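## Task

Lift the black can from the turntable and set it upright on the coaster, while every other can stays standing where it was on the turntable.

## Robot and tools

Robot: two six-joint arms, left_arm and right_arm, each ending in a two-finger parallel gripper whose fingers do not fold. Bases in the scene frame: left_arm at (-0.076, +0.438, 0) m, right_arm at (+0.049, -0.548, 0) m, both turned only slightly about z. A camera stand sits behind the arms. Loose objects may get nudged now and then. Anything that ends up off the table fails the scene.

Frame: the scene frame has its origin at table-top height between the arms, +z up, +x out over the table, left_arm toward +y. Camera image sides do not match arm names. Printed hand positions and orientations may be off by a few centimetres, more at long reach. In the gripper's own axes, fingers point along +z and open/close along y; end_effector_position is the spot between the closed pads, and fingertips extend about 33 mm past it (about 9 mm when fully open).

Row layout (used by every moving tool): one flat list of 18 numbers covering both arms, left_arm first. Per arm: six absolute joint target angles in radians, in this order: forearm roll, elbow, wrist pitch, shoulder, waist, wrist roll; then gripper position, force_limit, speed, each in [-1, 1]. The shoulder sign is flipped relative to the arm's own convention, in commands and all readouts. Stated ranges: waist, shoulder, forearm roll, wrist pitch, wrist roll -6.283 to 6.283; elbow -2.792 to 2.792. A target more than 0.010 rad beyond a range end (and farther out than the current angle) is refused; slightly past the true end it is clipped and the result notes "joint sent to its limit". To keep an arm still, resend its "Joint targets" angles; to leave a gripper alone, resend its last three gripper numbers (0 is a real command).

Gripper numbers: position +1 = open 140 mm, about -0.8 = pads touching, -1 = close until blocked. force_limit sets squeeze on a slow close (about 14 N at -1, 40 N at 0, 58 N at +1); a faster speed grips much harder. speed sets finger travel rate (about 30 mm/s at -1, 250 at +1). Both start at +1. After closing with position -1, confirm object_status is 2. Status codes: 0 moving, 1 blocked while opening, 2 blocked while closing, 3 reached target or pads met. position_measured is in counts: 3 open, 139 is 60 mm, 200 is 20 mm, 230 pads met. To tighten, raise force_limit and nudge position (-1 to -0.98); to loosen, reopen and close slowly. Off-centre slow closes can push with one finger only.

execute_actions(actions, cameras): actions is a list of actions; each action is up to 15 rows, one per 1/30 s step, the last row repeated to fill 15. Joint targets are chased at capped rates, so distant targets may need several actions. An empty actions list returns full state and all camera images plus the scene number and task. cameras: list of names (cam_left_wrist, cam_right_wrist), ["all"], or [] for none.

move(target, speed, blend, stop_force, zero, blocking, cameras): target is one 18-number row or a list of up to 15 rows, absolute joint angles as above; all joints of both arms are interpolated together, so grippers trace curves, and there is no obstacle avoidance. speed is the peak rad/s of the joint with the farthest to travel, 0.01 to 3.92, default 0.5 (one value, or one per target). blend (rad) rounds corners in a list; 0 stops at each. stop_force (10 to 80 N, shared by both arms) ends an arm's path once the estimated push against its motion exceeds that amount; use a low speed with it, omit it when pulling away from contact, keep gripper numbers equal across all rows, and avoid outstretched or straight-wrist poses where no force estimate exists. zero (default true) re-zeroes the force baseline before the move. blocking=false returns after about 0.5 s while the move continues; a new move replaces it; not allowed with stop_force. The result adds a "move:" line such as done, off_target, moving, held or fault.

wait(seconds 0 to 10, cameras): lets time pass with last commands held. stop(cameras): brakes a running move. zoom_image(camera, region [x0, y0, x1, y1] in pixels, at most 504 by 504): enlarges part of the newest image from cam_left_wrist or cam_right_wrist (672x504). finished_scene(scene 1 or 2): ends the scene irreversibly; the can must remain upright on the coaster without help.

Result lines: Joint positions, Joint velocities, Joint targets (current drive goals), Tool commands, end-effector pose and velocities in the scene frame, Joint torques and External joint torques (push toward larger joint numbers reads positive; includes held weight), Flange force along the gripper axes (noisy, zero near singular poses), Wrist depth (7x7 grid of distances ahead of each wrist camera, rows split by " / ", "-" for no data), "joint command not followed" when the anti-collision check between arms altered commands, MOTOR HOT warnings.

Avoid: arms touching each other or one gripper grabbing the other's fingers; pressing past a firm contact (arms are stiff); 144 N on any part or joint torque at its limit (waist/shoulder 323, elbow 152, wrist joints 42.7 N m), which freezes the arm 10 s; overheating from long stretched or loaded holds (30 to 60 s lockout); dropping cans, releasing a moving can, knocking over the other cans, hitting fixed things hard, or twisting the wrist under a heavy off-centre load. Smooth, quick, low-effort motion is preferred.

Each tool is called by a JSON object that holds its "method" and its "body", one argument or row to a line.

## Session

{"method": "execute_actions", "body": {
  "actions": []
}}

{"method": "wait", "body": {
  "seconds": 1,
  "cameras": ["cam_left_wrist","cam_right_wrist"]
}}

Scene clock: 0.00 s.
left_arm: end_effector_position=(+0.6455, -0.0631, +0.2564) position_measured=3 object_status=3 end_effector_quat_wxyz=(-0.050, +0.585, +0.810, +0.003) | right_arm: end_effector_position=(+0.8203, -0.4531, +0.1754) position_measured=3 object_status=3 end_effector_quat_wxyz=(-0.090, +0.700, +0.685, +0.181)
Joint names: [forearm roll, elbow, wrist pitch, shoulder, waist, wrist roll]
Joint positions: left_arm=[0.003 1.089 1.541 -0.612 -0.609 -0.968] | right_arm=[0.457 1.657 1.053 -0.375 -0.071 -0.283]
Joint velocities: within noise
Joint torques (N m): no reading
External joint torques (N m): no reading
Flange force (N): no reading
Wrist depth (mm): cam_left_wrist=[319 235 292 314 335 349 348 / 338 332 329 324 373 366 364 / 355 346 345 341 388 384 1318 / 362 138 358 348 355 399 133 / - 327 382 375 423 429 109 / - 310 398 460 456 1667 1521 / 514 503 487 489 497 1643 1631] | cam_right_wrist=[297 305 312 1230 1271 1338 1378 / 296 303 310 318 1278 1315 1345 / 293 300 309 315 1271 1338 1338 / 291 142 305 314 1243 1271 120 / - 141 304 311 1243 1257 110 / - 294 301 308 1217 1257 1285 / 286 292 299 307 1230 1243 1271]
Joint targets: left_arm=[0.003 1.089 1.541 -0.612 -0.609 -0.968] | right_arm=[0.457 1.657 1.053 -0.375 -0.071 -0.283]
Tool commands: left_gripper/position=+1.0 left_gripper/force_limit=+1.0 left_gripper/speed=+1.0 right_gripper/position=+1.0 right_gripper/force_limit=+1.0 right_gripper/speed=+1.0

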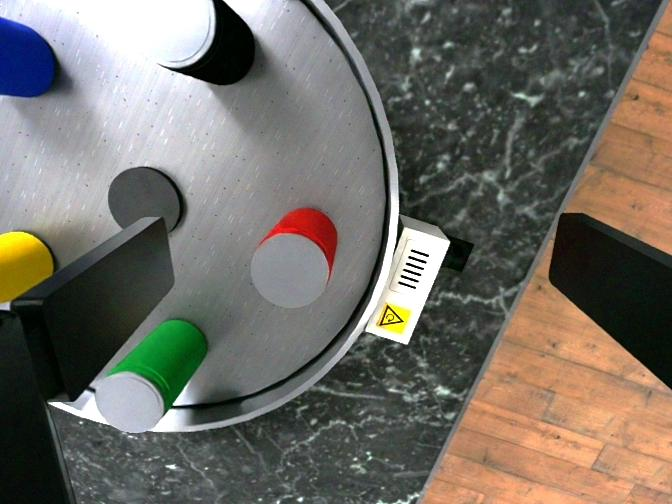

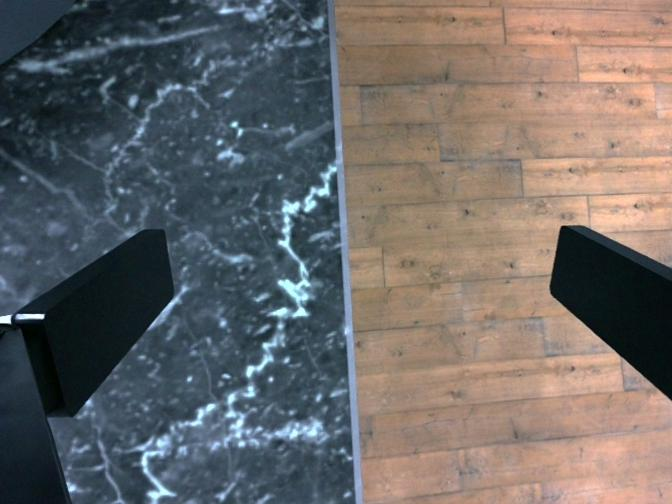

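Scene clock: 1.00 s.
left_arm: end_effector_position=(+0.6455, -0.0631, +0.2564) position_measured=3 object_status=3 end_effector_quat_wxyz=(-0.050, +0.585, +0.810, +0.003) | right_arm: end_effector_position=(+0.8203, -0.4531, +0.1754) position_measured=3 object_status=3 end_effector_quat_wxyz=(-0.090, +0.700, +0.685, +0.181)
Joint names: [forearm roll, elbow, wrist pitch, shoulder, waist, wrist roll]
Joint positions: left_arm=[0.003 1.089 1.541 -0.612 -0.609 -0.968] | right_arm=[0.457 1.657 1.053 -0.375 -0.071 -0.283]
Joint torques (N m): left_arm=[4.6 -39.72 0.58 101.99 -1.76 0.05] | right_arm=[4.91 -37.03 -0.18 74.27 -0.57 0.23]
External joint torques (N m): left_arm=[-0.26 -1.81 -0.28 -0.67 1.88 -0.05] | right_arm=[-0.4 -2.29 0.15 3.43 0.55 -0.22]
Flange force (N): left_arm=[-3.7 5.3 -2.5] | right_arm=[2.2 0.5 -4.3]
Wrist depth (mm): cam_left_wrist=[323 268 314 317 355 351 349 / 336 333 329 326 369 367 1232 / 354 346 341 333 386 383 1341 / 368 139 365 358 357 399 134 / - 377 376 375 425 434 109 / - 399 384 461 454 1553 1553 / 512 504 498 505 491 1655 -] | cam_right_wrist=[297 305 312 322 1278 1322 1386 / 296 303 310 318 1264 1292 1362 / 294 300 307 315 1271 1322 1353 / 291 141 306 312 1236 1264 134 / - 141 302 312 1250 1300 110 / - 293 307 308 1217 1250 1278 / 286 291 297 307 1210 1236 1285]
Joint targets: left_arm=[0.003 1.089 1.541 -0.612 -0.609 -0.968] | right_arm=[0.457 1.657 1.053 -0.375 -0.071 -0.283]
Tool commands: left_gripper/position=+1.0 left_gripper/force_limit=+1.0 left_gripper/speed=+1.0 right_gripper/position=+1.0 right_gripper/force_limit=+1.0 right_gripper/speed=+1.0
wait: 1.00 s; at rest by 0.17 s

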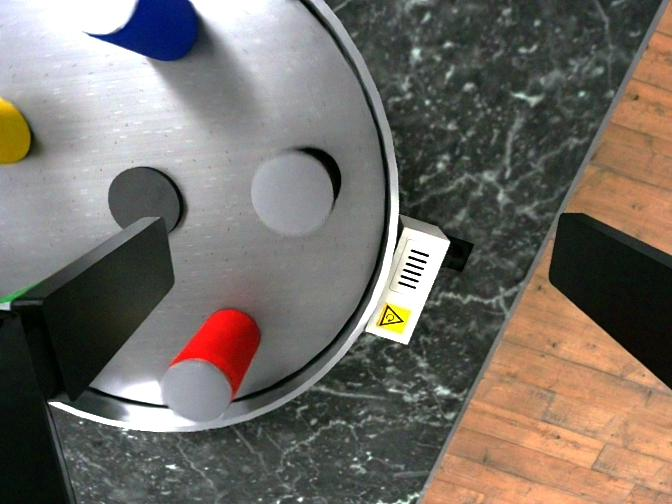

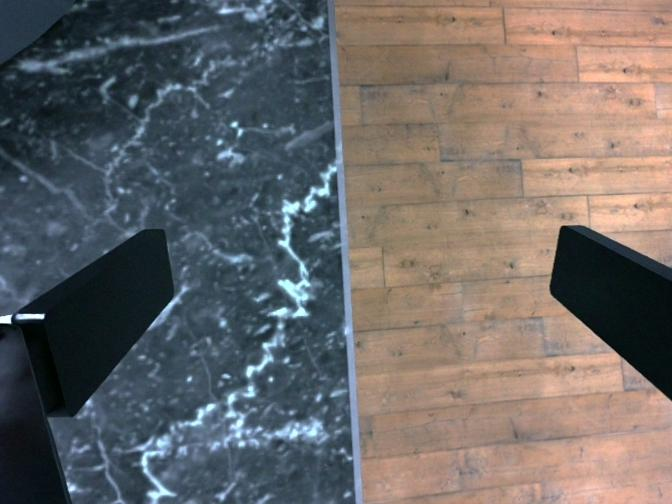

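{"method": "move", "body": {
  "target": [0,1.5379,1.2855,-0.3182,-0.6861,-2.295,0.3,0,1,0.457,1.657,1.053,-0.375,-0.071,-0.283,1,1,1],
  "speed": 0.9,
  "cameras": ["cam_left_wrist"]
}}

{"method": "wait", "body": {
  "seconds": 3,
  "cameras": ["cam_left_wrist"]
}}

Scene clock: 4.37 s.
left_arm: end_effector_position=(+0.4942, -0.0203, +0.2515) position_measured=91 object_status=3 end_effector_quat_wxyz=(+0.000, +0.000, +1.000, +0.000) | right_arm: end_effector_position=(+0.8204, -0.4535, +0.1752) position_measured=3 object_status=3 end_effector_quat_wxyz=(-0.090, +0.700, +0.685, +0.181)
Joint names: [forearm roll, elbow, wrist pitch, shoulder, waist, wrist roll]
Joint positions: left_arm=[0 1.538 1.286 -0.318 -0.686 -2.295] | right_arm=[0.457 1.657 1.053 -0.375 -0.071 -0.283]
Joint torques (N m): left_arm=[4.5 -38.34 0.33 74.24 -1.7 -0.17] | right_arm=[4.89 -36.95 -0.07 74.31 0.06 0.17]
External joint torques (N m): left_arm=[-0.38 -2 -0.3 -1.57 1.65 0.17] | right_arm=[-0.38 -2.45 0.04 3.52 0.02 -0.16]
Flange force (N): left_arm=[-6.7 -2.2 -1.3] | right_arm=[1.7 0.7 -4.6]
Wrist depth (mm): cam_left_wrist=[299 299 299 218 297 346 339 / 315 316 312 315 315 366 365 / 336 336 331 336 331 389 389 / 358 350 156 311 348 134 414 / - 91 378 382 452 110 78 / - - 394 478 466 - 62 / - - 1873 1843 1873 - -] | cam_right_wrist=[297 306 314 322 1243 1292 1338 / 296 302 309 319 1278 1292 1378 / 294 300 306 316 1230 1257 1330 / 290 141 305 315 1250 1250 134 / - 141 303 312 1264 1271 110 / - 294 301 309 1217 1300 1285 / 286 290 297 305 1243 1230 1285]
Joint targets: left_arm=[0.000 1.538 1.286 -0.318 -0.686 -2.295] | right_arm=[0.457 1.657 1.053 -0.375 -0.071 -0.283]
move: done
Images, in order (width x height): cam_left_wrist 672x504.

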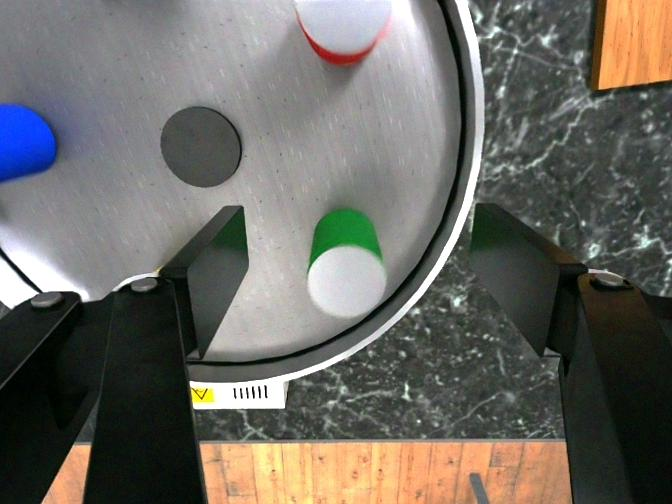

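Scene clock: 7.37 s.
left_arm: end_effector_position=(+0.4941, -0.0203, +0.2515) position_measured=91 object_status=3 end_effector_quat_wxyz=(+0.000, +0.000, +1.000, +0.000) | right_arm: end_effector_position=(+0.8204, -0.4535, +0.1752) position_measured=3 object_status=3 end_effector_quat_wxyz=(-0.090, +0.700, +0.685, +0.181)
Joint names: [forearm roll, elbow, wrist pitch, shoulder, waist, wrist roll]
Joint positions: left_arm=[0 1.538 1.285 -0.318 -0.686 -2.295] | right_arm=[0.457 1.657 1.053 -0.375 -0.071 -0.283]
Joint torques (N m): left_arm=[4.47 -38.99 0.33 74.06 -2.13 0.07] | right_arm=[4.85 -37.23 -0.15 74.09 -0.35 0.16]
External joint torques (N m): left_arm=[-0.35 -1.48 -0.31 -1.06 1.96 -0.07] | right_arm=[-0.35 -2.11 0.12 3.8 0.42 -0.15]
Flange force (N): left_arm=[-5.3 -0.9 -0.8] | right_arm=[2.2 -0.4 -4.5]
Wrist depth (mm): cam_left_wrist=[298 298 299 297 297 346 338 / 316 317 312 308 236 366 367 / 338 337 331 333 331 387 389 / 354 350 156 353 350 133 414 / - 92 284 362 444 110 78 / - - 408 479 484 - 62 / - - 1843 1843 1843 - -] | cam_right_wrist=[299 305 313 321 1271 1315 1345 / 297 302 310 320 1257 1307 1370 / 294 302 308 315 1264 1271 1322 / 291 141 305 313 1257 1300 134 / - 141 302 311 1250 1236 110 / - 293 301 308 1230 1243 1300 / 286 290 299 303 1236 1300 1278]
Joint targets: left_arm=[0.000 1.538 1.286 -0.318 -0.686 -2.295] | right_arm=[0.457 1.657 1.053 -0.375 -0.071 -0.283]
Tool commands: left_gripper/position=+0.3 left_gripper/force_limit=+0.0 left_gripper/speed=+1.0 right_gripper/position=+1.0 right_gripper/force_limit=+1.0 right_gripper/speed=+1.0
wait: 3.00 s; at rest by 0.17 s
Images, in order (width x height): cam_left_wrist 672x504.

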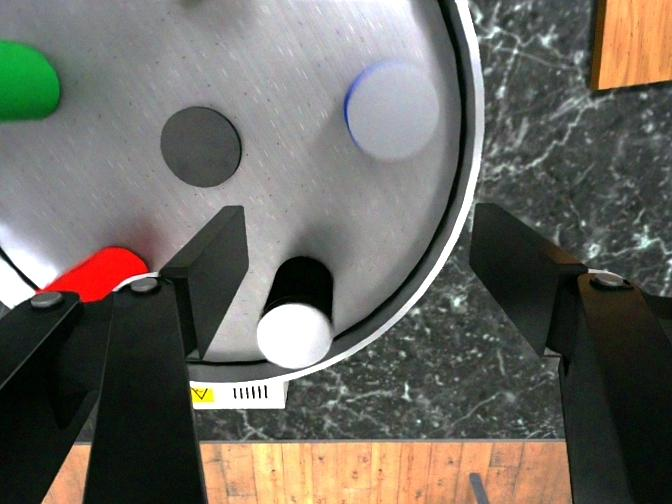

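{"method": "move", "body": {
  "target": [0,1.7479,1.0228,-0.3709,-0.6784,-2.287,0.3,0,0,0.457,1.657,1.053,-0.375,-0.071,-0.283,1,1,1],
  "speed": 0.25,
  "cameras": ["cam_left_wrist"]
}}

{"method": "wait", "body": {
  "seconds": 0.6,
  "cameras": ["cam_left_wrist"]
}}

{"method": "wait", "body": {
  "seconds": 0.4,
  "cameras": ["cam_left_wrist"]
}}

Scene clock: 9.97 s.
left_arm: end_effector_position=(+0.4762, +0.0029, +0.1066) position_measured=91 object_status=3 end_effector_quat_wxyz=(+0.000, +0.000, +1.000, +0.000) | right_arm: end_effector_position=(+0.8204, -0.4535, +0.1752) position_measured=3 object_status=3 end_effector_quat_wxyz=(-0.090, +0.700, +0.685, +0.181)
Joint names: [forearm roll, elbow, wrist pitch, shoulder, waist, wrist roll]
Joint positions: left_arm=[0 1.748 1.023 -0.371 -0.678 -2.287] | right_arm=[0.457 1.657 1.053 -0.375 -0.071 -0.283]
Joint torques (N m): left_arm=[4.02 -36.44 0.58 74.53 -2.2 -0.01] | right_arm=[4.94 -36.99 -0.19 74.02 -0.49 0.14]
External joint torques (N m): left_arm=[-0.33 0.3 -0.55 -0.38 2.29 0.01] | right_arm=[-0.43 -2.37 0.17 3.98 0.58 -0.14]
Flange force (N): left_arm=[-1.8 2.7 1.5] | right_arm=[2.6 0.0 -4.9]
Wrist depth (mm): cam_left_wrist=[167 167 169 167 167 164 215 / 175 177 174 94 175 174 227 / 183 188 100 101 183 183 241 / 192 195 124 104 200 133 254 / - 92 211 215 214 118 78 / - - 216 232 224 298 63 / - - 178 246 318 - -] | cam_right_wrist=[297 303 313 318 1285 1345 1403 / 295 303 311 319 1307 1264 1338 / 296 302 309 1217 1257 1285 1338 / 291 141 306 312 1264 1264 131 / - 141 303 311 1264 1243 110 / - 294 301 309 1161 1278 1271 / 286 290 299 307 1217 1243 1285]
Joint targets: left_arm=[0.000 1.748 1.023 -0.371 -0.678 -2.287] | right_arm=[0.457 1.657 1.053 -0.375 -0.071 -0.283]
move: done
Images, in order (width x height): cam_left_wrist 672x504.

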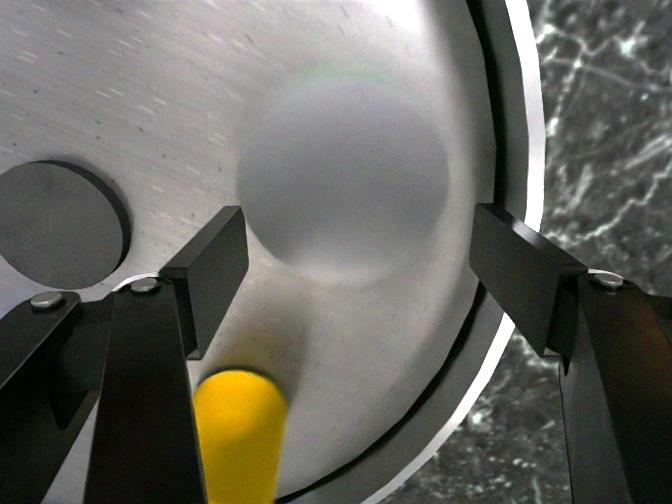

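Scene clock: 10.57 s.
left_arm: end_effector_position=(+0.4762, +0.0029, +0.1066) position_measured=91 object_status=3 end_effector_quat_wxyz=(+0.000, +0.000, +1.000, +0.000) | right_arm: end_effector_position=(+0.8204, -0.4535, +0.1752) position_measured=3 object_status=3 end_effector_quat_wxyz=(-0.090, +0.700, +0.685, +0.181)
Joint names: [forearm roll, elbow, wrist pitch, shoulder, waist, wrist roll]
Joint positions: left_arm=[0 1.748 1.023 -0.371 -0.678 -2.287] | right_arm=[0.457 1.657 1.053 -0.375 -0.071 -0.283]
Joint torques (N m): left_arm=[3.96 -34.68 0.24 74.83 -2.06 0.02] | right_arm=[4.95 -37.03 -0.15 74.23 -1.04 0.25]
External joint torques (N m): left_arm=[-0.3 -1.16 -0.21 -1.51 2.09 -0.02] | right_arm=[-0.46 -2.22 0.13 3.63 1.26 -0.24]
Flange force (N): left_arm=[-5.4 -0.5 0.7] | right_arm=[3.1 0.1 -4.0]
Wrist depth (mm): cam_left_wrist=[167 167 169 167 167 165 215 / 175 177 177 177 177 174 227 / 183 188 188 188 188 176 241 / 192 195 155 195 200 134 254 / - 92 209 144 211 117 78 / - - 228 123 214 297 63 / - - 250 129 322 - -] | cam_right_wrist=[297 304 314 321 1264 1300 1362 / 294 301 312 320 1370 1285 1378 / 293 300 307 315 1271 1315 1330 / 291 142 307 315 1264 1292 134 / - 141 304 312 1292 1264 110 / - 293 300 308 1191 1271 1285 / 286 291 297 304 1230 1250 1292]
Joint targets: left_arm=[0.000 1.748 1.023 -0.371 -0.678 -2.287] | right_arm=[0.457 1.657 1.053 -0.375 -0.071 -0.283]
Tool commands: left_gripper/position=+0.3 left_gripper/force_limit=+0.0 left_gripper/speed=+0.0 right_gripper/position=+1.0 right_gripper/force_limit=+1.0 right_gripper/speed=+1.0
wait: 0.60 s; at rest by 0.17 s
Images, in order (width x height): cam_left_wrist 672x504.

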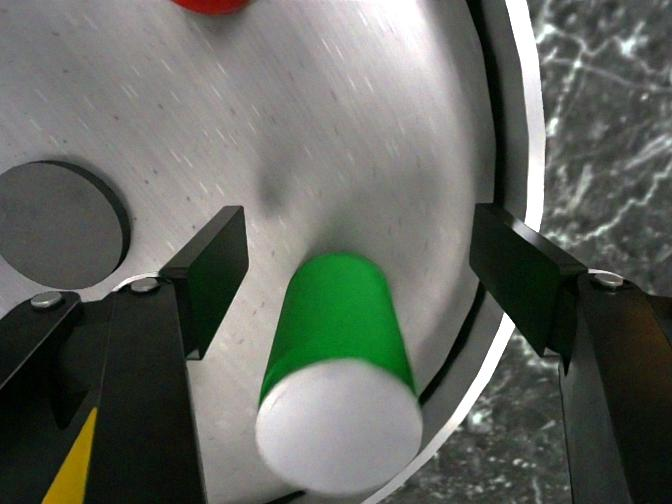

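Scene clock: 10.97 s.
left_arm: end_effector_position=(+0.4762, +0.0029, +0.1066) position_measured=91 object_status=3 end_effector_quat_wxyz=(+0.000, +0.000, +1.000, +0.000) | right_arm: end_effector_position=(+0.8204, -0.4535, +0.1752) position_measured=3 object_status=3 end_effector_quat_wxyz=(-0.090, +0.700, +0.685, +0.181)
Joint names: [forearm roll, elbow, wrist pitch, shoulder, waist, wrist roll]
Joint positions: left_arm=[0 1.748 1.023 -0.371 -0.678 -2.287] | right_arm=[0.457 1.657 1.053 -0.375 -0.071 -0.283]
Joint torques (N m): left_arm=[4.02 -34.32 0.25 74.46 -1.76 0.07] | right_arm=[4.88 -37.25 -0.15 74.36 -1.14 0.16]
External joint torques (N m): left_arm=[-0.34 -1.74 -0.22 -0.56 1.78 -0.07] | right_arm=[-0.38 -1.97 0.12 3.29 1.09 -0.15]
Flange force (N): left_arm=[-4.9 -0.8 -0.6] | right_arm=[2.8 0.1 -3.7]
Wrist depth (mm): cam_left_wrist=[167 165 88 88 167 165 215 / 175 179 92 93 176 174 227 / 183 188 187 187 187 176 241 / 192 194 156 200 200 133 254 / - 92 212 214 214 118 78 / - - 191 203 225 298 63 / - - 146 166 317 - -] | cam_right_wrist=[299 305 313 322 1271 1353 1353 / 295 302 310 319 1307 1345 1322 / 293 299 309 316 1278 1300 1362 / 289 142 306 313 1257 1285 121 / - 141 303 310 1217 1292 110 / - 292 300 310 1243 1243 1362 / 287 290 300 306 1185 1257 -]
Joint targets: left_arm=[0.000 1.748 1.023 -0.371 -0.678 -2.287] | right_arm=[0.457 1.657 1.053 -0.375 -0.071 -0.283]
Tool commands: left_gripper/position=+0.3 left_gripper/force_limit=+0.0 left_gripper/speed=+0.0 right_gripper/position=+1.0 right_gripper/force_limit=+1.0 right_gripper/speed=+1.0
wait: 0.40 s; at rest by 0.17 s
Images, in order (width x height): cam_left_wrist 672x504.

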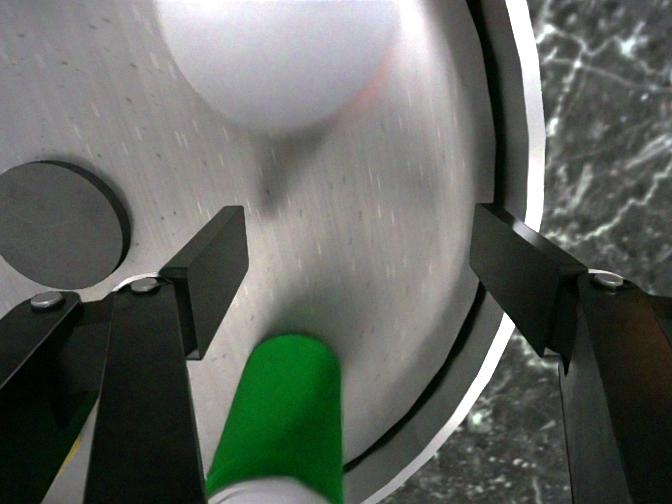

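{"method": "wait", "body": {
  "seconds": 0.1
}}

Scene clock: 11.50 s.
left_arm: end_effector_position=(+0.4762, +0.0029, +0.1066) position_measured=91 object_status=3 end_effector_quat_wxyz=(+0.000, +0.000, +1.000, +0.000) | right_arm: end_effector_position=(+0.8204, -0.4535, +0.1752) position_measured=3 object_status=3 end_effector_quat_wxyz=(-0.090, +0.700, +0.685, +0.181)
Joint names: [forearm roll, elbow, wrist pitch, shoulder, waist, wrist roll]
Joint positions: left_arm=[0 1.748 1.023 -0.371 -0.678 -2.287] | right_arm=[0.457 1.657 1.053 -0.375 -0.071 -0.283]
Joint torques (N m): left_arm=[4.01 -34.55 0.26 74.57 -2.1 0.11] | right_arm=[4.94 -37.15 -0.05 74.14 -0.75 0.2]
External joint torques (N m): left_arm=[-0.34 -1.39 -0.23 -0.95 2.06 -0.11] | right_arm=[-0.43 -2.15 0.02 3.68 0.75 -0.2]
Flange force (N): left_arm=[-5.0 -0.4 0.0] | right_arm=[2.5 -0.2 -4.2]
Wrist depth (mm): cam_left_wrist=[167 167 169 167 166 164 215 / 175 177 177 177 177 173 227 / 183 188 188 156 185 175 242 / 192 195 137 105 106 133 254 / - 91 208 114 114 117 78 / - - 229 232 224 297 63 / - - 247 246 219 - -] | cam_right_wrist=[298 305 313 320 1257 1315 1300 / 295 302 309 318 1185 1307 1362 / 293 302 308 315 1236 1292 1362 / 290 141 304 1223 1250 1285 134 / - 141 302 312 1223 1243 110 / - 293 300 308 1210 1243 1264 / 285 291 300 305 1217 1236 1285]
Joint targets: left_arm=[0.000 1.748 1.023 -0.371 -0.678 -2.287] | right_arm=[0.457 1.657 1.053 -0.375 -0.071 -0.283]
Tool commands: left_gripper/position=+0.3 left_gripper/force_limit=+0.0 left_gripper/speed=+0.0 right_gripper/position=+1.0 right_gripper/force_limit=+1.0 right_gripper/speed=+1.0
wait: 0.10 s; at rest from the start

{"method": "wait", "body": {
  "seconds": 7.17
}}

{"method": "execute_actions", "body": {
  "actions": [
    [[0,1.7479,1.0228,-0.3709,-0.6784,-2.287,-1,0,0,0.457,1.657,1.053,-0.375,-0.071,-0.283,1,1,1]],
    [[0,1.65,1.1933,-0.2983,-0.6784,-2.287,-1,0,0,0.457,1.657,1.053,-0.375,-0.071,-0.283,1,1,1]]
  ],
  "cameras": ["cam_left_wrist"]
}}

Scene clock: 19.17 s.
left_arm: end_effector_position=(+0.4762, +0.0029, +0.1066) position_measured=91 object_status=3 end_effector_quat_wxyz=(+0.000, +0.000, +1.000, +0.000) | right_arm: end_effector_position=(+0.8204, -0.4535, +0.1752) position_measured=3 object_status=3 end_effector_quat_wxyz=(-0.090, +0.700, +0.685, +0.181)
Joint names: [forearm roll, elbow, wrist pitch, shoulder, waist, wrist roll]
Joint positions: left_arm=[0 1.748 1.023 -0.371 -0.678 -2.287] | right_arm=[0.457 1.657 1.053 -0.375 -0.071 -0.283]
Joint torques (N m): left_arm=[4.02 -34.41 0.21 75.04 -1.73 0.04] | right_arm=[4.91 -37.22 -0.15 74.18 -0.85 0.11]
External joint torques (N m): left_arm=[-0.35 -1.48 -0.19 -1.79 1.72 -0.04] | right_arm=[-0.41 -2.01 0.13 3.53 0.87 -0.11]
Flange force (N): left_arm=[-5.8 -1.6 0.6] | right_arm=[2.7 -0.1 -4.0]
Wrist depth (mm): cam_left_wrist=[167 167 169 167 167 164 214 / 175 177 176 177 177 174 227 / 183 188 188 101 108 176 241 / 192 194 124 105 105 134 253 / - 91 215 115 115 117 78 / - - 228 232 225 297 63 / - - 201 246 317 - -] | cam_right_wrist=[298 305 310 1236 1292 1315 1370 / 295 305 312 320 1264 1292 1307 / 292 299 308 317 1338 1307 1315 / 291 142 307 314 1236 1285 134 / - 141 307 310 1223 1250 110 / - 293 301 307 1236 1264 1300 / 285 292 300 304 1191 1264 1243]
Joint targets: left_arm=[0.000 1.748 1.023 -0.371 -0.678 -2.287] | right_arm=[0.457 1.657 1.053 -0.375 -0.071 -0.283]
Tool commands: left_gripper/position=+0.3 left_gripper/force_limit=+0.0 left_gripper/speed=+0.0 right_gripper/position=+1.0 right_gripper/force_limit=+1.0 right_gripper/speed=+1.0
wait: 7.20 s; at rest from the start

Scene clock: 20.37 s.
left_arm: end_effector_position=(+0.4762, +0.0029, +0.2065) position_measured=233 object_status=3 end_effector_quat_wxyz=(+0.000, +0.000, +1.000, +0.000) | right_arm: end_effector_position=(+0.8204, -0.4535, +0.1752) position_measured=3 object_status=3 end_effector_quat_wxyz=(-0.090, +0.700, +0.685, +0.181)
Joint names: [forearm roll, elbow, wrist pitch, shoulder, waist, wrist roll]
Joint positions: left_arm=[0 1.65 1.193 -0.298 -0.678 -2.287] | right_arm=[0.457 1.657 1.053 -0.375 -0.071 -0.283]
Joint torques (N m): left_arm=[4.32 -37.69 0.33 71.04 -1.73 0] | right_arm=[4.83 -36.85 -0.15 74.27 -0.84 0.25]
External joint torques (N m): left_arm=[-0.31 -1.5 -0.3 -1.11 1.96 0] | right_arm=[-0.32 -2.62 0.12 3.96 0.85 -0.25]
External joint torques at the end of the 1st action: left_arm=[-0.38 -1.44 -0.3 -0.78 2.03 0] | right_arm=[-0.43 -2.13 0.11 3.3 0.87 -0.16]
Flange force (N): left_arm=[-5.4 -0.7 -0.5] | right_arm=[2.8 0.5 -4.7]
Flange force at the end of the 1st action (N): left_arm=[-4.9 -0.2 0.0] | right_arm=[2.6 0.4 -3.9]
Wrist depth (mm): cam_left_wrist=[257 257 257 257 256 306 297 / 273 272 272 266 269 323 315 / 290 283 289 198 286 344 343 / 309 310 306 111 300 366 367 / 299 323 80 75 90 83 386 / - 64 - - - - 62 / - - - - - - -] | cam_right_wrist=[297 304 313 321 1315 1315 1353 / 297 303 312 319 1278 1292 1338 / 296 300 307 316 1353 1322 1315 / 290 142 305 314 1264 1285 134 / - 141 302 311 1250 1243 110 / - 294 299 309 1230 1278 1278 / 287 291 298 306 1210 1278 1257]
Joint targets: left_arm=[0.000 1.650 1.193 -0.298 -0.678 -2.287] | right_arm=[0.457 1.657 1.053 -0.375 -0.071 -0.283]
Images, in order (width x height): cam_left_wrist 672x504.

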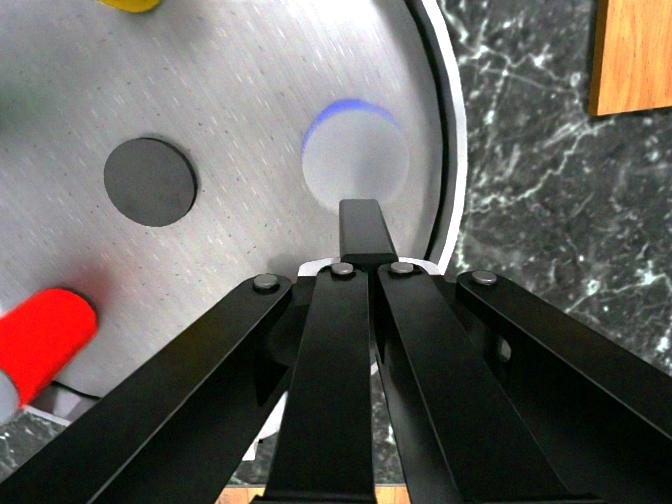

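{"method": "move", "body": {
  "target": [0,1.65,1.1933,-0.2983,-0.6784,-2.287,0.3,0,0,0.457,1.657,1.053,-0.375,-0.071,-0.283,1,1,1],
  "cameras": ["cam_left_wrist"]
}}

{"method": "wait", "body": {
  "seconds": 2.2,
  "cameras": ["cam_left_wrist"]
}}

{"method": "wait", "body": {
  "seconds": 2.2,
  "cameras": ["cam_left_wrist"]
}}

Scene clock: 21.70 s.
left_arm: end_effector_position=(+0.4762, +0.0029, +0.2065) position_measured=91 object_status=0 end_effector_quat_wxyz=(+0.000, +0.000, +1.000, +0.000) | right_arm: end_effector_position=(+0.8204, -0.4535, +0.1752) position_measured=3 object_status=3 end_effector_quat_wxyz=(-0.090, +0.700, +0.685, +0.181)
Joint names: [forearm roll, elbow, wrist pitch, shoulder, waist, wrist roll]
Joint positions: left_arm=[0 1.65 1.193 -0.298 -0.678 -2.287] | right_arm=[0.457 1.657 1.053 -0.375 -0.071 -0.283]
Joint torques (N m): left_arm=[4.38 -37.63 0.32 70.58 -1.71 -0.02] | right_arm=[5.03 -36.96 -0.14 74.61 -0.56 0.2]
External joint torques (N m): left_arm=[-0.36 -1.55 -0.28 -0.47 2.35 0.02] | right_arm=[-0.53 -2.4 0.11 3.39 0.47 -0.19]
Flange force (N): left_arm=[-5.1 0.3 -1.0] | right_arm=[2.2 0.8 -4.4]
Wrist depth (mm): cam_left_wrist=[258 257 258 257 260 306 297 / 273 273 273 267 273 322 315 / 290 282 288 200 287 345 342 / 309 301 156 308 302 134 362 / - 91 288 332 387 110 78 / - - 254 347 417 - 63 / - - 460 - 462 - -] | cam_right_wrist=[297 305 312 320 1292 1315 1345 / 296 303 310 319 1307 1285 1353 / 294 300 307 315 1257 1278 1353 / 290 141 307 314 1271 1257 121 / - 141 303 311 1243 1271 110 / - 293 299 310 1223 1236 1292 / 286 290 299 307 1191 1223 1271]
Joint targets: left_arm=[0.000 1.650 1.193 -0.298 -0.678 -2.287] | right_arm=[0.457 1.657 1.053 -0.375 -0.071 -0.283]
move: done
Images, in order (width x height): cam_left_wrist 672x504.

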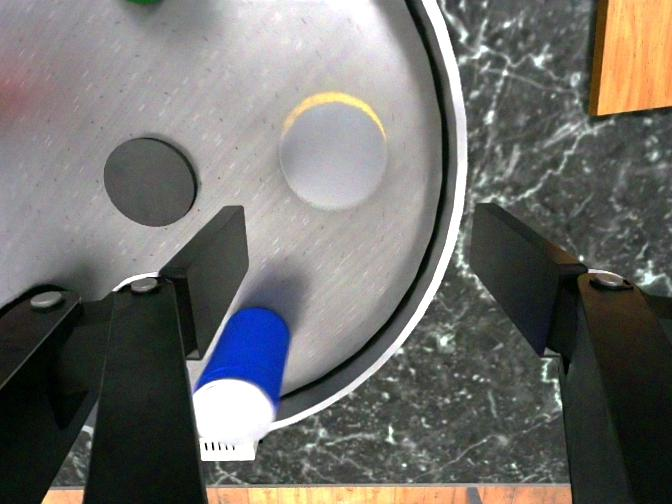

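Scene clock: 23.90 s.
left_arm: end_effector_position=(+0.4762, +0.0029, +0.2065) position_measured=91 object_status=3 end_effector_quat_wxyz=(+0.000, +0.000, +1.000, +0.000) | right_arm: end_effector_position=(+0.8204, -0.4535, +0.1752) position_measured=3 object_status=3 end_effector_quat_wxyz=(-0.090, +0.700, +0.685, +0.181)
Joint names: [forearm roll, elbow, wrist pitch, shoulder, waist, wrist roll]
Joint positions: left_arm=[0 1.65 1.193 -0.298 -0.678 -2.287] | right_arm=[0.457 1.657 1.053 -0.375 -0.071 -0.283]
Joint torques (N m): left_arm=[4.31 -37.5 0.25 70.79 -1.24 0.07] | right_arm=[4.87 -37 -0.12 74.41 -1.03 0.07]
External joint torques (N m): left_arm=[-0.32 -1.64 -0.22 -1.21 1.25 -0.07] | right_arm=[-0.35 -2.47 0.08 3.67 0.9 -0.06]
Flange force (N): left_arm=[-5.1 -1.9 -0.7] | right_arm=[3.0 0.7 -4.4]
Wrist depth (mm): cam_left_wrist=[257 257 251 180 260 299 297 / 272 272 271 272 271 325 314 / 290 283 290 290 288 343 342 / 308 303 156 305 302 133 361 / - 92 257 322 387 110 78 / - - 352 425 425 - 63 / - - 462 459 460 - -] | cam_right_wrist=[299 305 311 321 1307 1322 1345 / 297 302 310 318 1271 1300 1353 / 293 301 310 316 1278 1307 1386 / 291 141 305 312 1236 1278 121 / - 141 302 310 1243 1264 110 / - 293 301 309 1210 1278 1285 / 287 290 296 306 1223 1230 -]
Joint targets: left_arm=[0.000 1.650 1.193 -0.298 -0.678 -2.287] | right_arm=[0.457 1.657 1.053 -0.375 -0.071 -0.283]
Tool commands: left_gripper/position=+0.3 left_gripper/force_limit=+0.0 left_gripper/speed=+0.0 right_gripper/position=+1.0 right_gripper/force_limit=+1.0 right_gripper/speed=+1.0
wait: 2.20 s; at rest by 0.17 s
Images, in order (width x height): cam_left_wrist 672x504.

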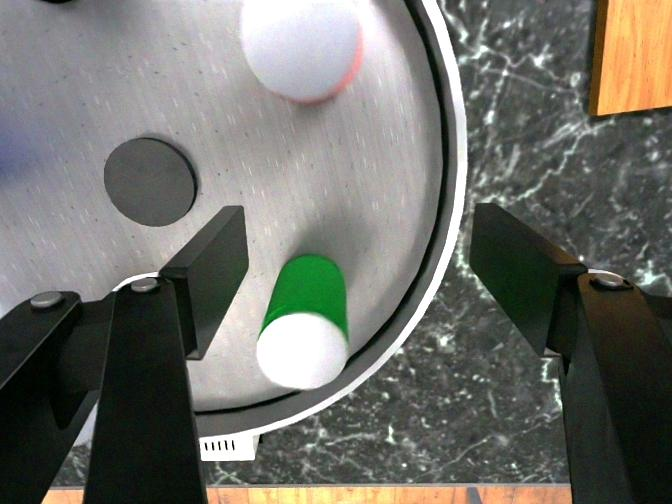

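Scene clock: 26.10 s.
left_arm: end_effector_position=(+0.4762, +0.0029, +0.2065) position_measured=91 object_status=3 end_effector_quat_wxyz=(+0.000, +0.000, +1.000, +0.000) | right_arm: end_effector_position=(+0.8204, -0.4535, +0.1752) position_measured=3 object_status=3 end_effector_quat_wxyz=(-0.090, +0.700, +0.685, +0.181)
Joint names: [forearm roll, elbow, wrist pitch, shoulder, waist, wrist roll]
Joint positions: left_arm=[0 1.65 1.193 -0.298 -0.678 -2.287] | right_arm=[0.457 1.657 1.053 -0.375 -0.071 -0.283]
Joint torques (N m): left_arm=[4.31 -37.7 0.26 71.07 -1.71 -0.02] | right_arm=[4.86 -37.01 -0.11 74.3 -1.02 0.15]
External joint torques (N m): left_arm=[-0.32 -1.38 -0.23 -1.49 1.62 0.02] | right_arm=[-0.36 -2.32 0.08 3.61 0.84 -0.14]
Flange force (N): left_arm=[-5.4 -1.3 -0.3] | right_arm=[2.7 0.4 -4.2]
Wrist depth (mm): cam_left_wrist=[257 258 254 257 260 300 297 / 273 274 273 272 271 323 311 / 290 282 290 289 288 343 343 / 310 301 156 219 301 133 366 / - 91 325 327 387 110 78 / - - 350 347 425 - 63 / - - 458 461 458 - -] | cam_right_wrist=[297 305 313 322 1322 1338 1370 / 296 303 309 319 1217 1285 1370 / 297 298 310 317 1264 1315 1362 / 293 141 305 315 1285 1271 134 / - 141 303 310 1243 1271 110 / - 294 300 309 1210 1236 1322 / 287 291 297 305 1223 1264 1271]
Joint targets: left_arm=[0.000 1.650 1.193 -0.298 -0.678 -2.287] | right_arm=[0.457 1.657 1.053 -0.375 -0.071 -0.283]
Tool commands: left_gripper/position=+0.3 left_gripper/force_limit=+0.0 left_gripper/speed=+0.0 right_gripper/position=+1.0 right_gripper/force_limit=+1.0 right_gripper/speed=+1.0
wait: 2.20 s; at rest by 0.17 s
Images, in order (width x height): cam_left_wrist 672x504.

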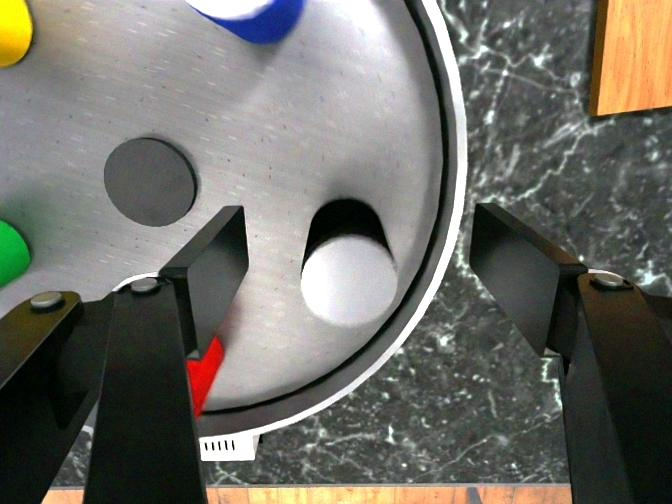

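{"method": "move", "body": {
  "target": [0,1.7479,1.0228,-0.3709,-0.6784,-2.287,0.3,0,0,0.457,1.657,1.053,-0.375,-0.071,-0.283,1,1,1],
  "speed": 0.25
}}

{"method": "wait", "body": {
  "seconds": 0.1
}}

Scene clock: 28.80 s.
left_arm: end_effector_position=(+0.4762, +0.0029, +0.1067) position_measured=91 object_status=3 end_effector_quat_wxyz=(+0.000, +0.000, +1.000, +0.000) | right_arm: end_effector_position=(+0.8204, -0.4535, +0.1752) position_measured=3 object_status=3 end_effector_quat_wxyz=(-0.090, +0.700, +0.685, +0.181)
Joint names: [forearm roll, elbow, wrist pitch, shoulder, waist, wrist roll]
Joint positions: left_arm=[0 1.748 1.023 -0.371 -0.678 -2.287] | right_arm=[0.457 1.657 1.053 -0.375 -0.071 -0.283]
Joint torques (N m): left_arm=[4.08 -34.85 0.16 73.92 -1.56 -0.02] | right_arm=[4.94 -37.17 -0.09 74.47 -0.71 0.27]
External joint torques (N m): left_arm=[-0.43 -1 -0.13 -0.59 1.39 0.02] | right_arm=[-0.45 -2.04 0.07 3.33 0.86 -0.26]
Flange force (N): left_arm=[-3.5 -0.2 -0.1] | right_arm=[2.4 0.1 -3.8]
Wrist depth (mm): cam_left_wrist=[167 167 167 167 167 164 215 / 175 177 177 177 177 174 227 / 183 188 188 188 187 175 241 / 192 195 156 198 200 133 254 / - 92 167 156 215 117 78 / - - 133 124 224 297 63 / - - 134 131 317 - -] | cam_right_wrist=[298 305 312 320 1257 1338 1362 / 297 303 311 318 1300 1322 1345 / 294 299 308 316 1278 1292 1307 / 291 142 304 311 1223 1300 134 / - 141 303 310 1230 1264 110 / - 295 301 310 1223 1243 - / 287 291 298 305 1210 1243 1278]
Joint targets: left_arm=[0.000 1.748 1.023 -0.371 -0.678 -2.287] | right_arm=[0.457 1.657 1.053 -0.375 -0.071 -0.283]
move: done

Scene clock: 28.90 s.
left_arm: end_effector_position=(+0.4762, +0.0029, +0.1066) position_measured=91 object_status=3 end_effector_quat_wxyz=(+0.000, +0.000, +1.000, +0.000) | right_arm: end_effector_position=(+0.8204, -0.4535, +0.1752) position_measured=3 object_status=3 end_effector_quat_wxyz=(-0.090, +0.700, +0.685, +0.181)
Joint names: [forearm roll, elbow, wrist pitch, shoulder, waist, wrist roll]
Joint positions: left_arm=[0 1.748 1.023 -0.371 -0.678 -2.287] | right_arm=[0.457 1.657 1.053 -0.375 -0.071 -0.283]
Joint torques (N m): left_arm=[3.99 -34.49 0.19 74.84 -1.8 0.01] | right_arm=[4.96 -36.88 -0.12 75.32 -0.58 0.16]
External joint torques (N m): left_arm=[-0.32 -1.35 -0.15 -1.37 1.92 -0.01] | right_arm=[-0.45 -2.45 0.09 2.77 0.48 -0.15]
Flange force (N): left_arm=[-5.4 -0.8 0.3] | right_arm=[2.0 1.8 -3.9]
Wrist depth (mm): cam_left_wrist=[167 169 123 167 167 164 214 / 175 177 177 176 176 175 227 / 184 188 187 188 187 176 242 / 192 194 156 200 200 134 254 / - 92 186 180 214 117 78 / - - 146 135 225 - 62 / - - 134 131 317 - -] | cam_right_wrist=[296 307 312 321 1278 1292 1378 / 295 303 310 319 1292 1285 1345 / 294 299 307 317 1257 1292 1338 / 290 141 305 314 1271 1264 134 / - 141 303 310 1236 1285 110 / - 292 300 309 1236 1243 1264 / 284 290 298 305 1217 1257 1264]
Joint targets: left_arm=[0.000 1.748 1.023 -0.371 -0.678 -2.287] | right_arm=[0.457 1.657 1.053 -0.375 -0.071 -0.283]
Tool commands: left_gripper/position=+0.3 left_gripper/force_limit=+0.0 left_gripper/speed=+0.0 right_gripper/position=+1.0 right_gripper/force_limit=+1.0 right_gripper/speed=+1.0
wait: 0.10 s; no rest

{"method": "wait", "body": {
  "seconds": 2.63
}}

{"method": "execute_actions", "body": {
  "actions": [
    [[0,1.7479,1.0228,-0.3709,-0.6784,-2.287,-1,0,0,0.457,1.657,1.053,-0.375,-0.071,-0.283,1,1,1]],
    [[0,1.65,1.1933,-0.2983,-0.6784,-2.287,-1,0,0,0.457,1.657,1.053,-0.375,-0.071,-0.283,1,1,1]]
  ],
  "cameras": ["cam_left_wrist"]
}}

Scene clock: 31.90 s.
left_arm: end_effector_position=(+0.4762, +0.0029, +0.1066) position_measured=91 object_status=3 end_effector_quat_wxyz=(+0.000, +0.000, +1.000, +0.000) | right_arm: end_effector_position=(+0.8204, -0.4535, +0.1752) position_measured=3 object_status=3 end_effector_quat_wxyz=(-0.090, +0.700, +0.685, +0.181)
Joint names: [forearm roll, elbow, wrist pitch, shoulder, waist, wrist roll]
Joint positions: left_arm=[0 1.748 1.023 -0.371 -0.678 -2.287] | right_arm=[0.457 1.657 1.053 -0.375 -0.071 -0.283]
Joint torques (N m): left_arm=[4.02 -34.4 0.27 74.5 -1.81 -0.04] | right_arm=[4.98 -37.22 -0.18 74.72 -0.34 0.18]
External joint torques (N m): left_arm=[-0.34 -1.65 -0.25 -0.76 1.81 0.04] | right_arm=[-0.48 -2.05 0.16 3.18 0.45 -0.17]
Flange force (N): left_arm=[-5.1 -0.7 -0.3] | right_arm=[2.0 0.4 -4.1]
Wrist depth (mm): cam_left_wrist=[167 167 89 - 163 164 214 / 175 177 93 94 94 174 227 / 183 188 183 98 185 176 241 / 192 195 156 201 200 134 254 / - 91 211 214 214 117 78 / - - 212 228 224 296 63 / - - 163 239 317 - -] | cam_right_wrist=[296 306 312 321 1264 1315 1378 / 296 302 310 1204 1315 1315 1353 / 293 300 307 316 1292 1250 1330 / 292 141 307 315 1257 1271 134 / - 141 305 312 1230 1257 110 / - 288 300 310 1230 1230 1285 / 287 291 297 304 1230 1230 1271]
Joint targets: left_arm=[0.000 1.748 1.023 -0.371 -0.678 -2.287] | right_arm=[0.457 1.657 1.053 -0.375 -0.071 -0.283]
Tool commands: left_gripper/position=+0.3 left_gripper/force_limit=+0.0 left_gripper/speed=+0.0 right_gripper/position=+1.0 right_gripper/force_limit=+1.0 right_gripper/speed=+1.0
wait: 2.63 s; at rest from the start

Scene clock: 33.10 s.
left_arm: end_effector_position=(+0.4762, +0.0029, +0.2065) position_measured=154 object_status=2 end_effector_quat_wxyz=(+0.000, +0.000, +1.000, +0.000) | right_arm: end_effector_position=(+0.8204, -0.4535, +0.1752) position_measured=3 object_status=3 end_effector_quat_wxyz=(-0.090, +0.700, +0.685, +0.181)
Joint names: [forearm roll, elbow, wrist pitch, shoulder, waist, wrist roll]
Joint positions: left_arm=[0 1.65 1.193 -0.298 -0.678 -2.287] | right_arm=[0.457 1.657 1.053 -0.375 -0.071 -0.283]
Joint torques (N m): left_arm=[4.33 -38.5 0.26 71.96 -1.99 0.01] | right_arm=[4.91 -37.03 -0.15 74.81 -0.89 0.21]
External joint torques (N m): left_arm=[-0.33 -0.66 -0.23 -2.24 2.01 -0.01] | right_arm=[-0.42 -2.16 0.13 2.88 0.97 -0.21]
External joint torques at the end of the 1st action: left_arm=[0.33 -8.18 -0.85 7.88 3.4 -0.01] | right_arm=[-0.38 -1.93 0.17 3.57 1.11 -0.2]
Flange force (N): left_arm=[-5.5 -0.7 1.0] | right_arm=[2.5 1.0 -3.5]
Flange force at the end of the 1st action (N): left_arm=[-7.3 0.4 -12.2] | right_arm=[2.9 -0.4 -3.9]
Wrist depth (mm): cam_left_wrist=[258 257 258 181 259 304 298 / 273 273 273 187 271 322 316 / 290 283 290 123 282 345 341 / 309 305 301 105 107 362 362 / - 91 80 114 113 83 89 / - 75 64 353 - - 73 / - - - 456 - - -] | cam_right_wrist=[297 305 315 321 1278 1307 1315 / 295 302 311 319 1223 1292 1353 / 293 300 311 316 1271 1307 1307 / 290 142 307 1223 1250 1292 134 / - 141 301 312 1250 1278 110 / - 293 299 308 1230 1144 1300 / 286 291 299 305 1250 1250 1250]
Joint targets: left_arm=[0.000 1.650 1.193 -0.298 -0.678 -2.287] | right_arm=[0.457 1.657 1.053 -0.375 -0.071 -0.283]
Images, in order (width x height): cam_left_wrist 672x504.

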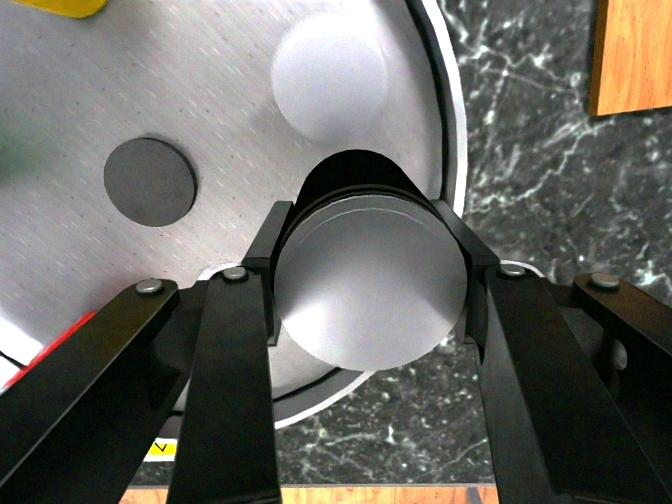

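{"method": "move", "body": {
  "target": [0,2.0063,1.1396,0.0043,-0.432,-2.041,-1,0,0,0.457,1.657,1.053,-0.375,-0.071,-0.283,1,1,1],
  "speed": 0.5,
  "cameras": ["cam_left_wrist"]
}}

Scene clock: 35.00 s.
left_arm: end_effector_position=(+0.3904, +0.2397, +0.2063) position_measured=154 object_status=2 end_effector_quat_wxyz=(+0.000, +0.000, +1.000, +0.000) | right_arm: end_effector_position=(+0.8204, -0.4535, +0.1752) position_measured=3 object_status=3 end_effector_quat_wxyz=(-0.090, +0.700, +0.685, +0.181)
Joint names: [forearm roll, elbow, wrist pitch, shoulder, waist, wrist roll]
Joint positions: left_arm=[0 2.006 1.14 0.004 -0.432 -2.041] | right_arm=[0.457 1.657 1.053 -0.375 -0.071 -0.283]
Joint torques (N m): left_arm=[4.29 -37.86 0.24 42.33 -4.39 -0.23] | right_arm=[4.84 -37.13 -0.17 74.65 -1.01 0.19]
External joint torques (N m): left_arm=[-0.38 -0.29 -0.21 -5.24 4.26 0.23] | right_arm=[-0.36 -2.02 0.16 3.22 1.11 -0.18]
Flange force (N): left_arm=[-12.3 4.4 4.0] | right_arm=[2.8 0.3 -3.7]
Wrist depth (mm): cam_left_wrist=[306 306 306 305 306 306 305 / 311 324 322 316 320 324 323 / 284 341 345 123 336 348 343 / 310 317 358 105 107 360 366 / - 91 80 114 112 83 89 / - 75 64 425 424 - 73 / - - - 451 - - -] | cam_right_wrist=[299 304 313 321 1278 1307 1362 / 294 303 309 317 1278 1315 1338 / 294 300 307 315 1257 1322 1330 / 291 141 306 313 1236 1264 134 / - 141 304 310 1250 1285 110 / - 292 301 309 1185 1278 1278 / 286 291 298 305 1250 1243 -]
Joint targets: left_arm=[0.000 2.006 1.140 0.004 -0.432 -2.041] | right_arm=[0.457 1.657 1.053 -0.375 -0.071 -0.283]
move: done
Images, in order (width x height): cam_left_wrist 672x504.

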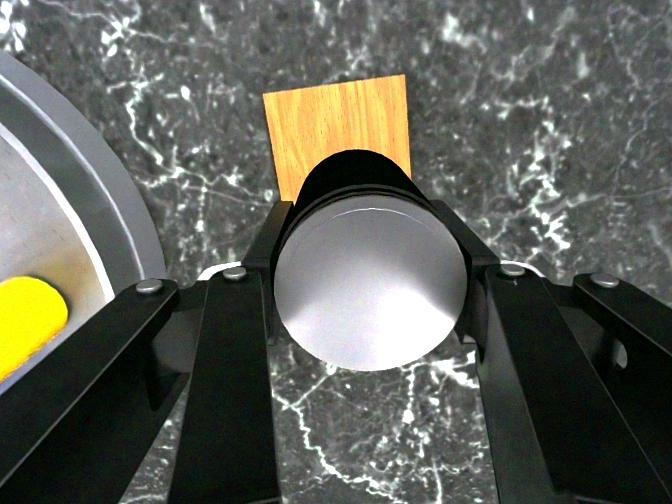

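{"method": "move", "body": {
  "target": [0,2.1279,0.9158,-0.0979,-0.4417,-2.0505,-1,0,0,0.457,1.657,1.053,-0.375,-0.071,-0.283,1,1,1],
  "speed": 0.4
}}

{"method": "move", "body": {
  "target": [0,2.1634,0.8309,-0.1473,-0.4417,-2.0505,-1,0,0,0.457,1.657,1.053,-0.375,-0.071,-0.283,1,1,1],
  "speed": 0.05,
  "stop_force": 12,
  "cameras": ["cam_left_wrist"]
}}

Scene clock: 37.00 s.
left_arm: end_effector_position=(+0.3873, +0.2359, +0.0965) position_measured=154 object_status=2 end_effector_quat_wxyz=(+0.000, +0.000, +1.000, +0.000) | right_arm: end_effector_position=(+0.8204, -0.4535, +0.1752) position_measured=3 object_status=3 end_effector_quat_wxyz=(-0.090, +0.700, +0.685, +0.181)
Joint names: [forearm roll, elbow, wrist pitch, shoulder, waist, wrist roll]
Joint positions: left_arm=[0 2.128 0.916 -0.098 -0.442 -2.05] | right_arm=[0.457 1.657 1.053 -0.375 -0.071 -0.283]
Joint torques (N m): left_arm=[3.76 -32.35 0.4 45.82 -2.04 0.09] | right_arm=[4.95 -37.45 -0.1 74.29 -0.13 0.12]
External joint torques (N m): left_arm=[-0.34 -1.07 -0.37 -2.51 1.96 -0.09] | right_arm=[-0.46 -1.77 0.08 3.27 0.07 -0.12]
Flange force (N): left_arm=[-6.8 1.1 2.7] | right_arm=[1.6 -0.4 -4.0]
Wrist depth (mm): cam_left_wrist=[206 206 206 206 205 205 206 / 219 218 213 209 209 218 217 / 232 232 226 127 216 231 231 / 242 245 241 105 107 244 244 / - 91 80 114 113 83 89 / - 75 64 285 285 - 73 / - - - 308 309 - -] | cam_right_wrist=[297 307 313 320 1271 1322 1345 / 294 303 311 320 1185 - 1362 / 294 299 307 316 1243 1300 1300 / 291 141 305 315 1292 1322 134 / - 141 299 310 1250 1300 110 / - 293 300 308 1217 1264 1285 / 287 291 297 307 1204 1257 1292]
Joint targets: left_arm=[0.000 2.128 0.916 -0.098 -0.442 -2.050] | right_arm=[0.457 1.657 1.053 -0.375 -0.071 -0.283]
move: done

Scene clock: 39.00 s.
left_arm: end_effector_position=(+0.3876, +0.2357, +0.0647) position_measured=154 object_status=2 end_effector_quat_wxyz=(+0.000, +0.000, +1.000, +0.000) | right_arm: end_effector_position=(+0.8204, -0.4535, +0.1752) position_measured=3 object_status=3 end_effector_quat_wxyz=(-0.090, +0.700, +0.685, +0.181)
Joint names: [forearm roll, elbow, wrist pitch, shoulder, waist, wrist roll]
Joint positions: left_arm=[0 2.156 0.848 -0.137 -0.442 -2.051] | right_arm=[0.457 1.657 1.053 -0.375 -0.071 -0.283]
Joint torques (N m): left_arm=[2.99 -12.46 -4.7 14.49 -3.45 -0.02] | right_arm=[4.97 -37.04 -0.14 74.24 -1.08 0.24]
External joint torques (N m): left_arm=[0.23 -19.09 4.73 30.77 3.18 0.02] | right_arm=[-0.48 -2.16 0.13 3.7 1.25 -0.23]
Flange force (N): left_arm=[6.2 9.6 -65.6] | right_arm=[3.1 -0.1 -4.1]
Wrist depth (mm): cam_left_wrist=[178 178 178 177 178 177 177 / 188 188 180 178 176 187 188 / 200 200 190 134 185 200 203 / 213 211 208 105 106 210 210 / - 92 80 114 112 83 88 / - 75 64 246 246 - 73 / - - - 268 267 - -] | cam_right_wrist=[299 305 314 318 1307 1307 1386 / 298 303 310 318 1292 - 1315 / 292 302 308 314 1264 1307 1338 / 290 141 306 311 1285 1292 134 / - 141 303 311 1217 1257 110 / - 293 300 307 1191 1271 1300 / 285 292 298 306 1278 1236 1285]
Joint targets: left_arm=[0.000 2.156 0.848 -0.137 -0.442 -2.051] | right_arm=[0.457 1.657 1.053 -0.375 -0.071 -0.283]
move: contact (left_arm); left_arm: the wrist pitch is farthest, 0.017 rad from its target
Images, in order (width x height): cam_left_wrist 672x504.

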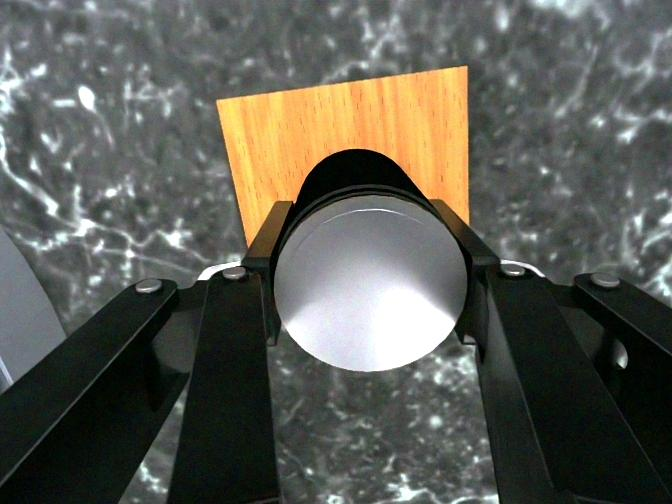

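{"method": "move", "body": {
  "target": [
    [0,2.1543,0.852,-0.1347,-0.4417,-2.0505,-1,0,0,0.457,1.657,1.053,-0.375,-0.071,-0.283,1,1,1],
    [0,2.1543,0.852,-0.1347,-0.4417,-2.0505,0.4,0,-0.8,0.457,1.657,1.053,-0.375,-0.071,-0.283,1,1,1],
    [0,2.0063,1.1396,0.0043,-0.432,-2.041,0.4,0,-0.8,0.457,1.657,1.053,-0.375,-0.071,-0.283,1,1,1]
  ],
  "speed": [0.1,0.1,0.3],
  "cameras": ["cam_left_wrist"]
}}

Scene clock: 43.13 s.
left_arm: end_effector_position=(+0.3903, +0.2398, +0.2063) position_measured=78 object_status=3 end_effector_quat_wxyz=(+0.000, +0.000, +1.000, +0.000) | right_arm: end_effector_position=(+0.8204, -0.4535, +0.1752) position_measured=3 object_status=3 end_effector_quat_wxyz=(-0.090, +0.700, +0.685, +0.181)
Joint names: [forearm roll, elbow, wrist pitch, shoulder, waist, wrist roll]
Joint positions: left_arm=[0 2.006 1.14 0.004 -0.432 -2.041] | right_arm=[0.457 1.657 1.053 -0.375 -0.071 -0.283]
Joint torques (N m): left_arm=[4.25 -37.48 0.36 39.99 -1.86 0.07] | right_arm=[4.85 -37.06 -0.13 74.19 -0.38 0.14]
External joint torques (N m): left_arm=[-0.35 -0.74 -0.32 -2.16 1.73 -0.07] | right_arm=[-0.35 -2.21 0.11 3.65 0.59 -0.14]
Flange force (N): left_arm=[-5.8 1.1 1.3] | right_arm=[2.4 0.1 -4.4]
Wrist depth (mm): cam_left_wrist=[307 306 305 306 305 305 305 / 311 324 321 311 318 323 325 / 284 336 339 241 340 345 343 / 309 112 358 366 366 135 362 / - 92 394 392 393 117 89 / - 410 425 426 424 425 - / - - 461 462 458 - -] | cam_right_wrist=[299 305 311 322 1285 1300 1378 / 295 301 312 318 1278 1338 1345 / 294 299 308 317 1230 1264 1362 / 290 141 297 314 1285 1257 134 / - 141 305 310 1250 1271 110 / - 294 299 308 1230 1264 1292 / 285 294 299 307 1217 1278 1285]
Joint targets: left_arm=[0.000 2.006 1.140 0.004 -0.432 -2.041] | right_arm=[0.457 1.657 1.053 -0.375 -0.071 -0.283]
move: done
Images, in order (width x height): cam_left_wrist 672x504.

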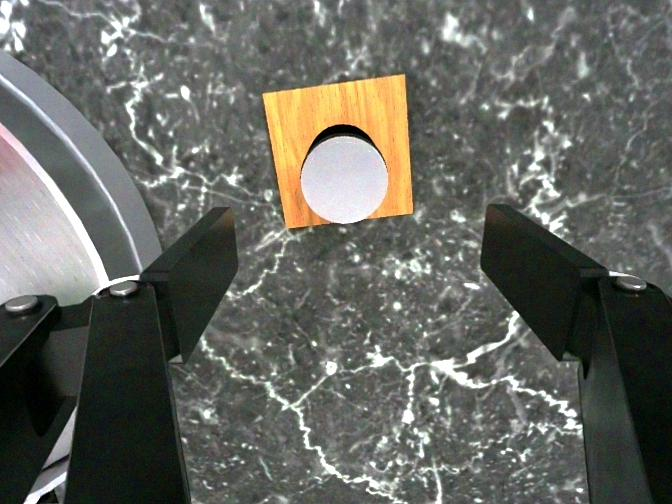

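{"method": "finished_scene", "body": {
  "scene": 2
}}

The scene is finished: the task was done.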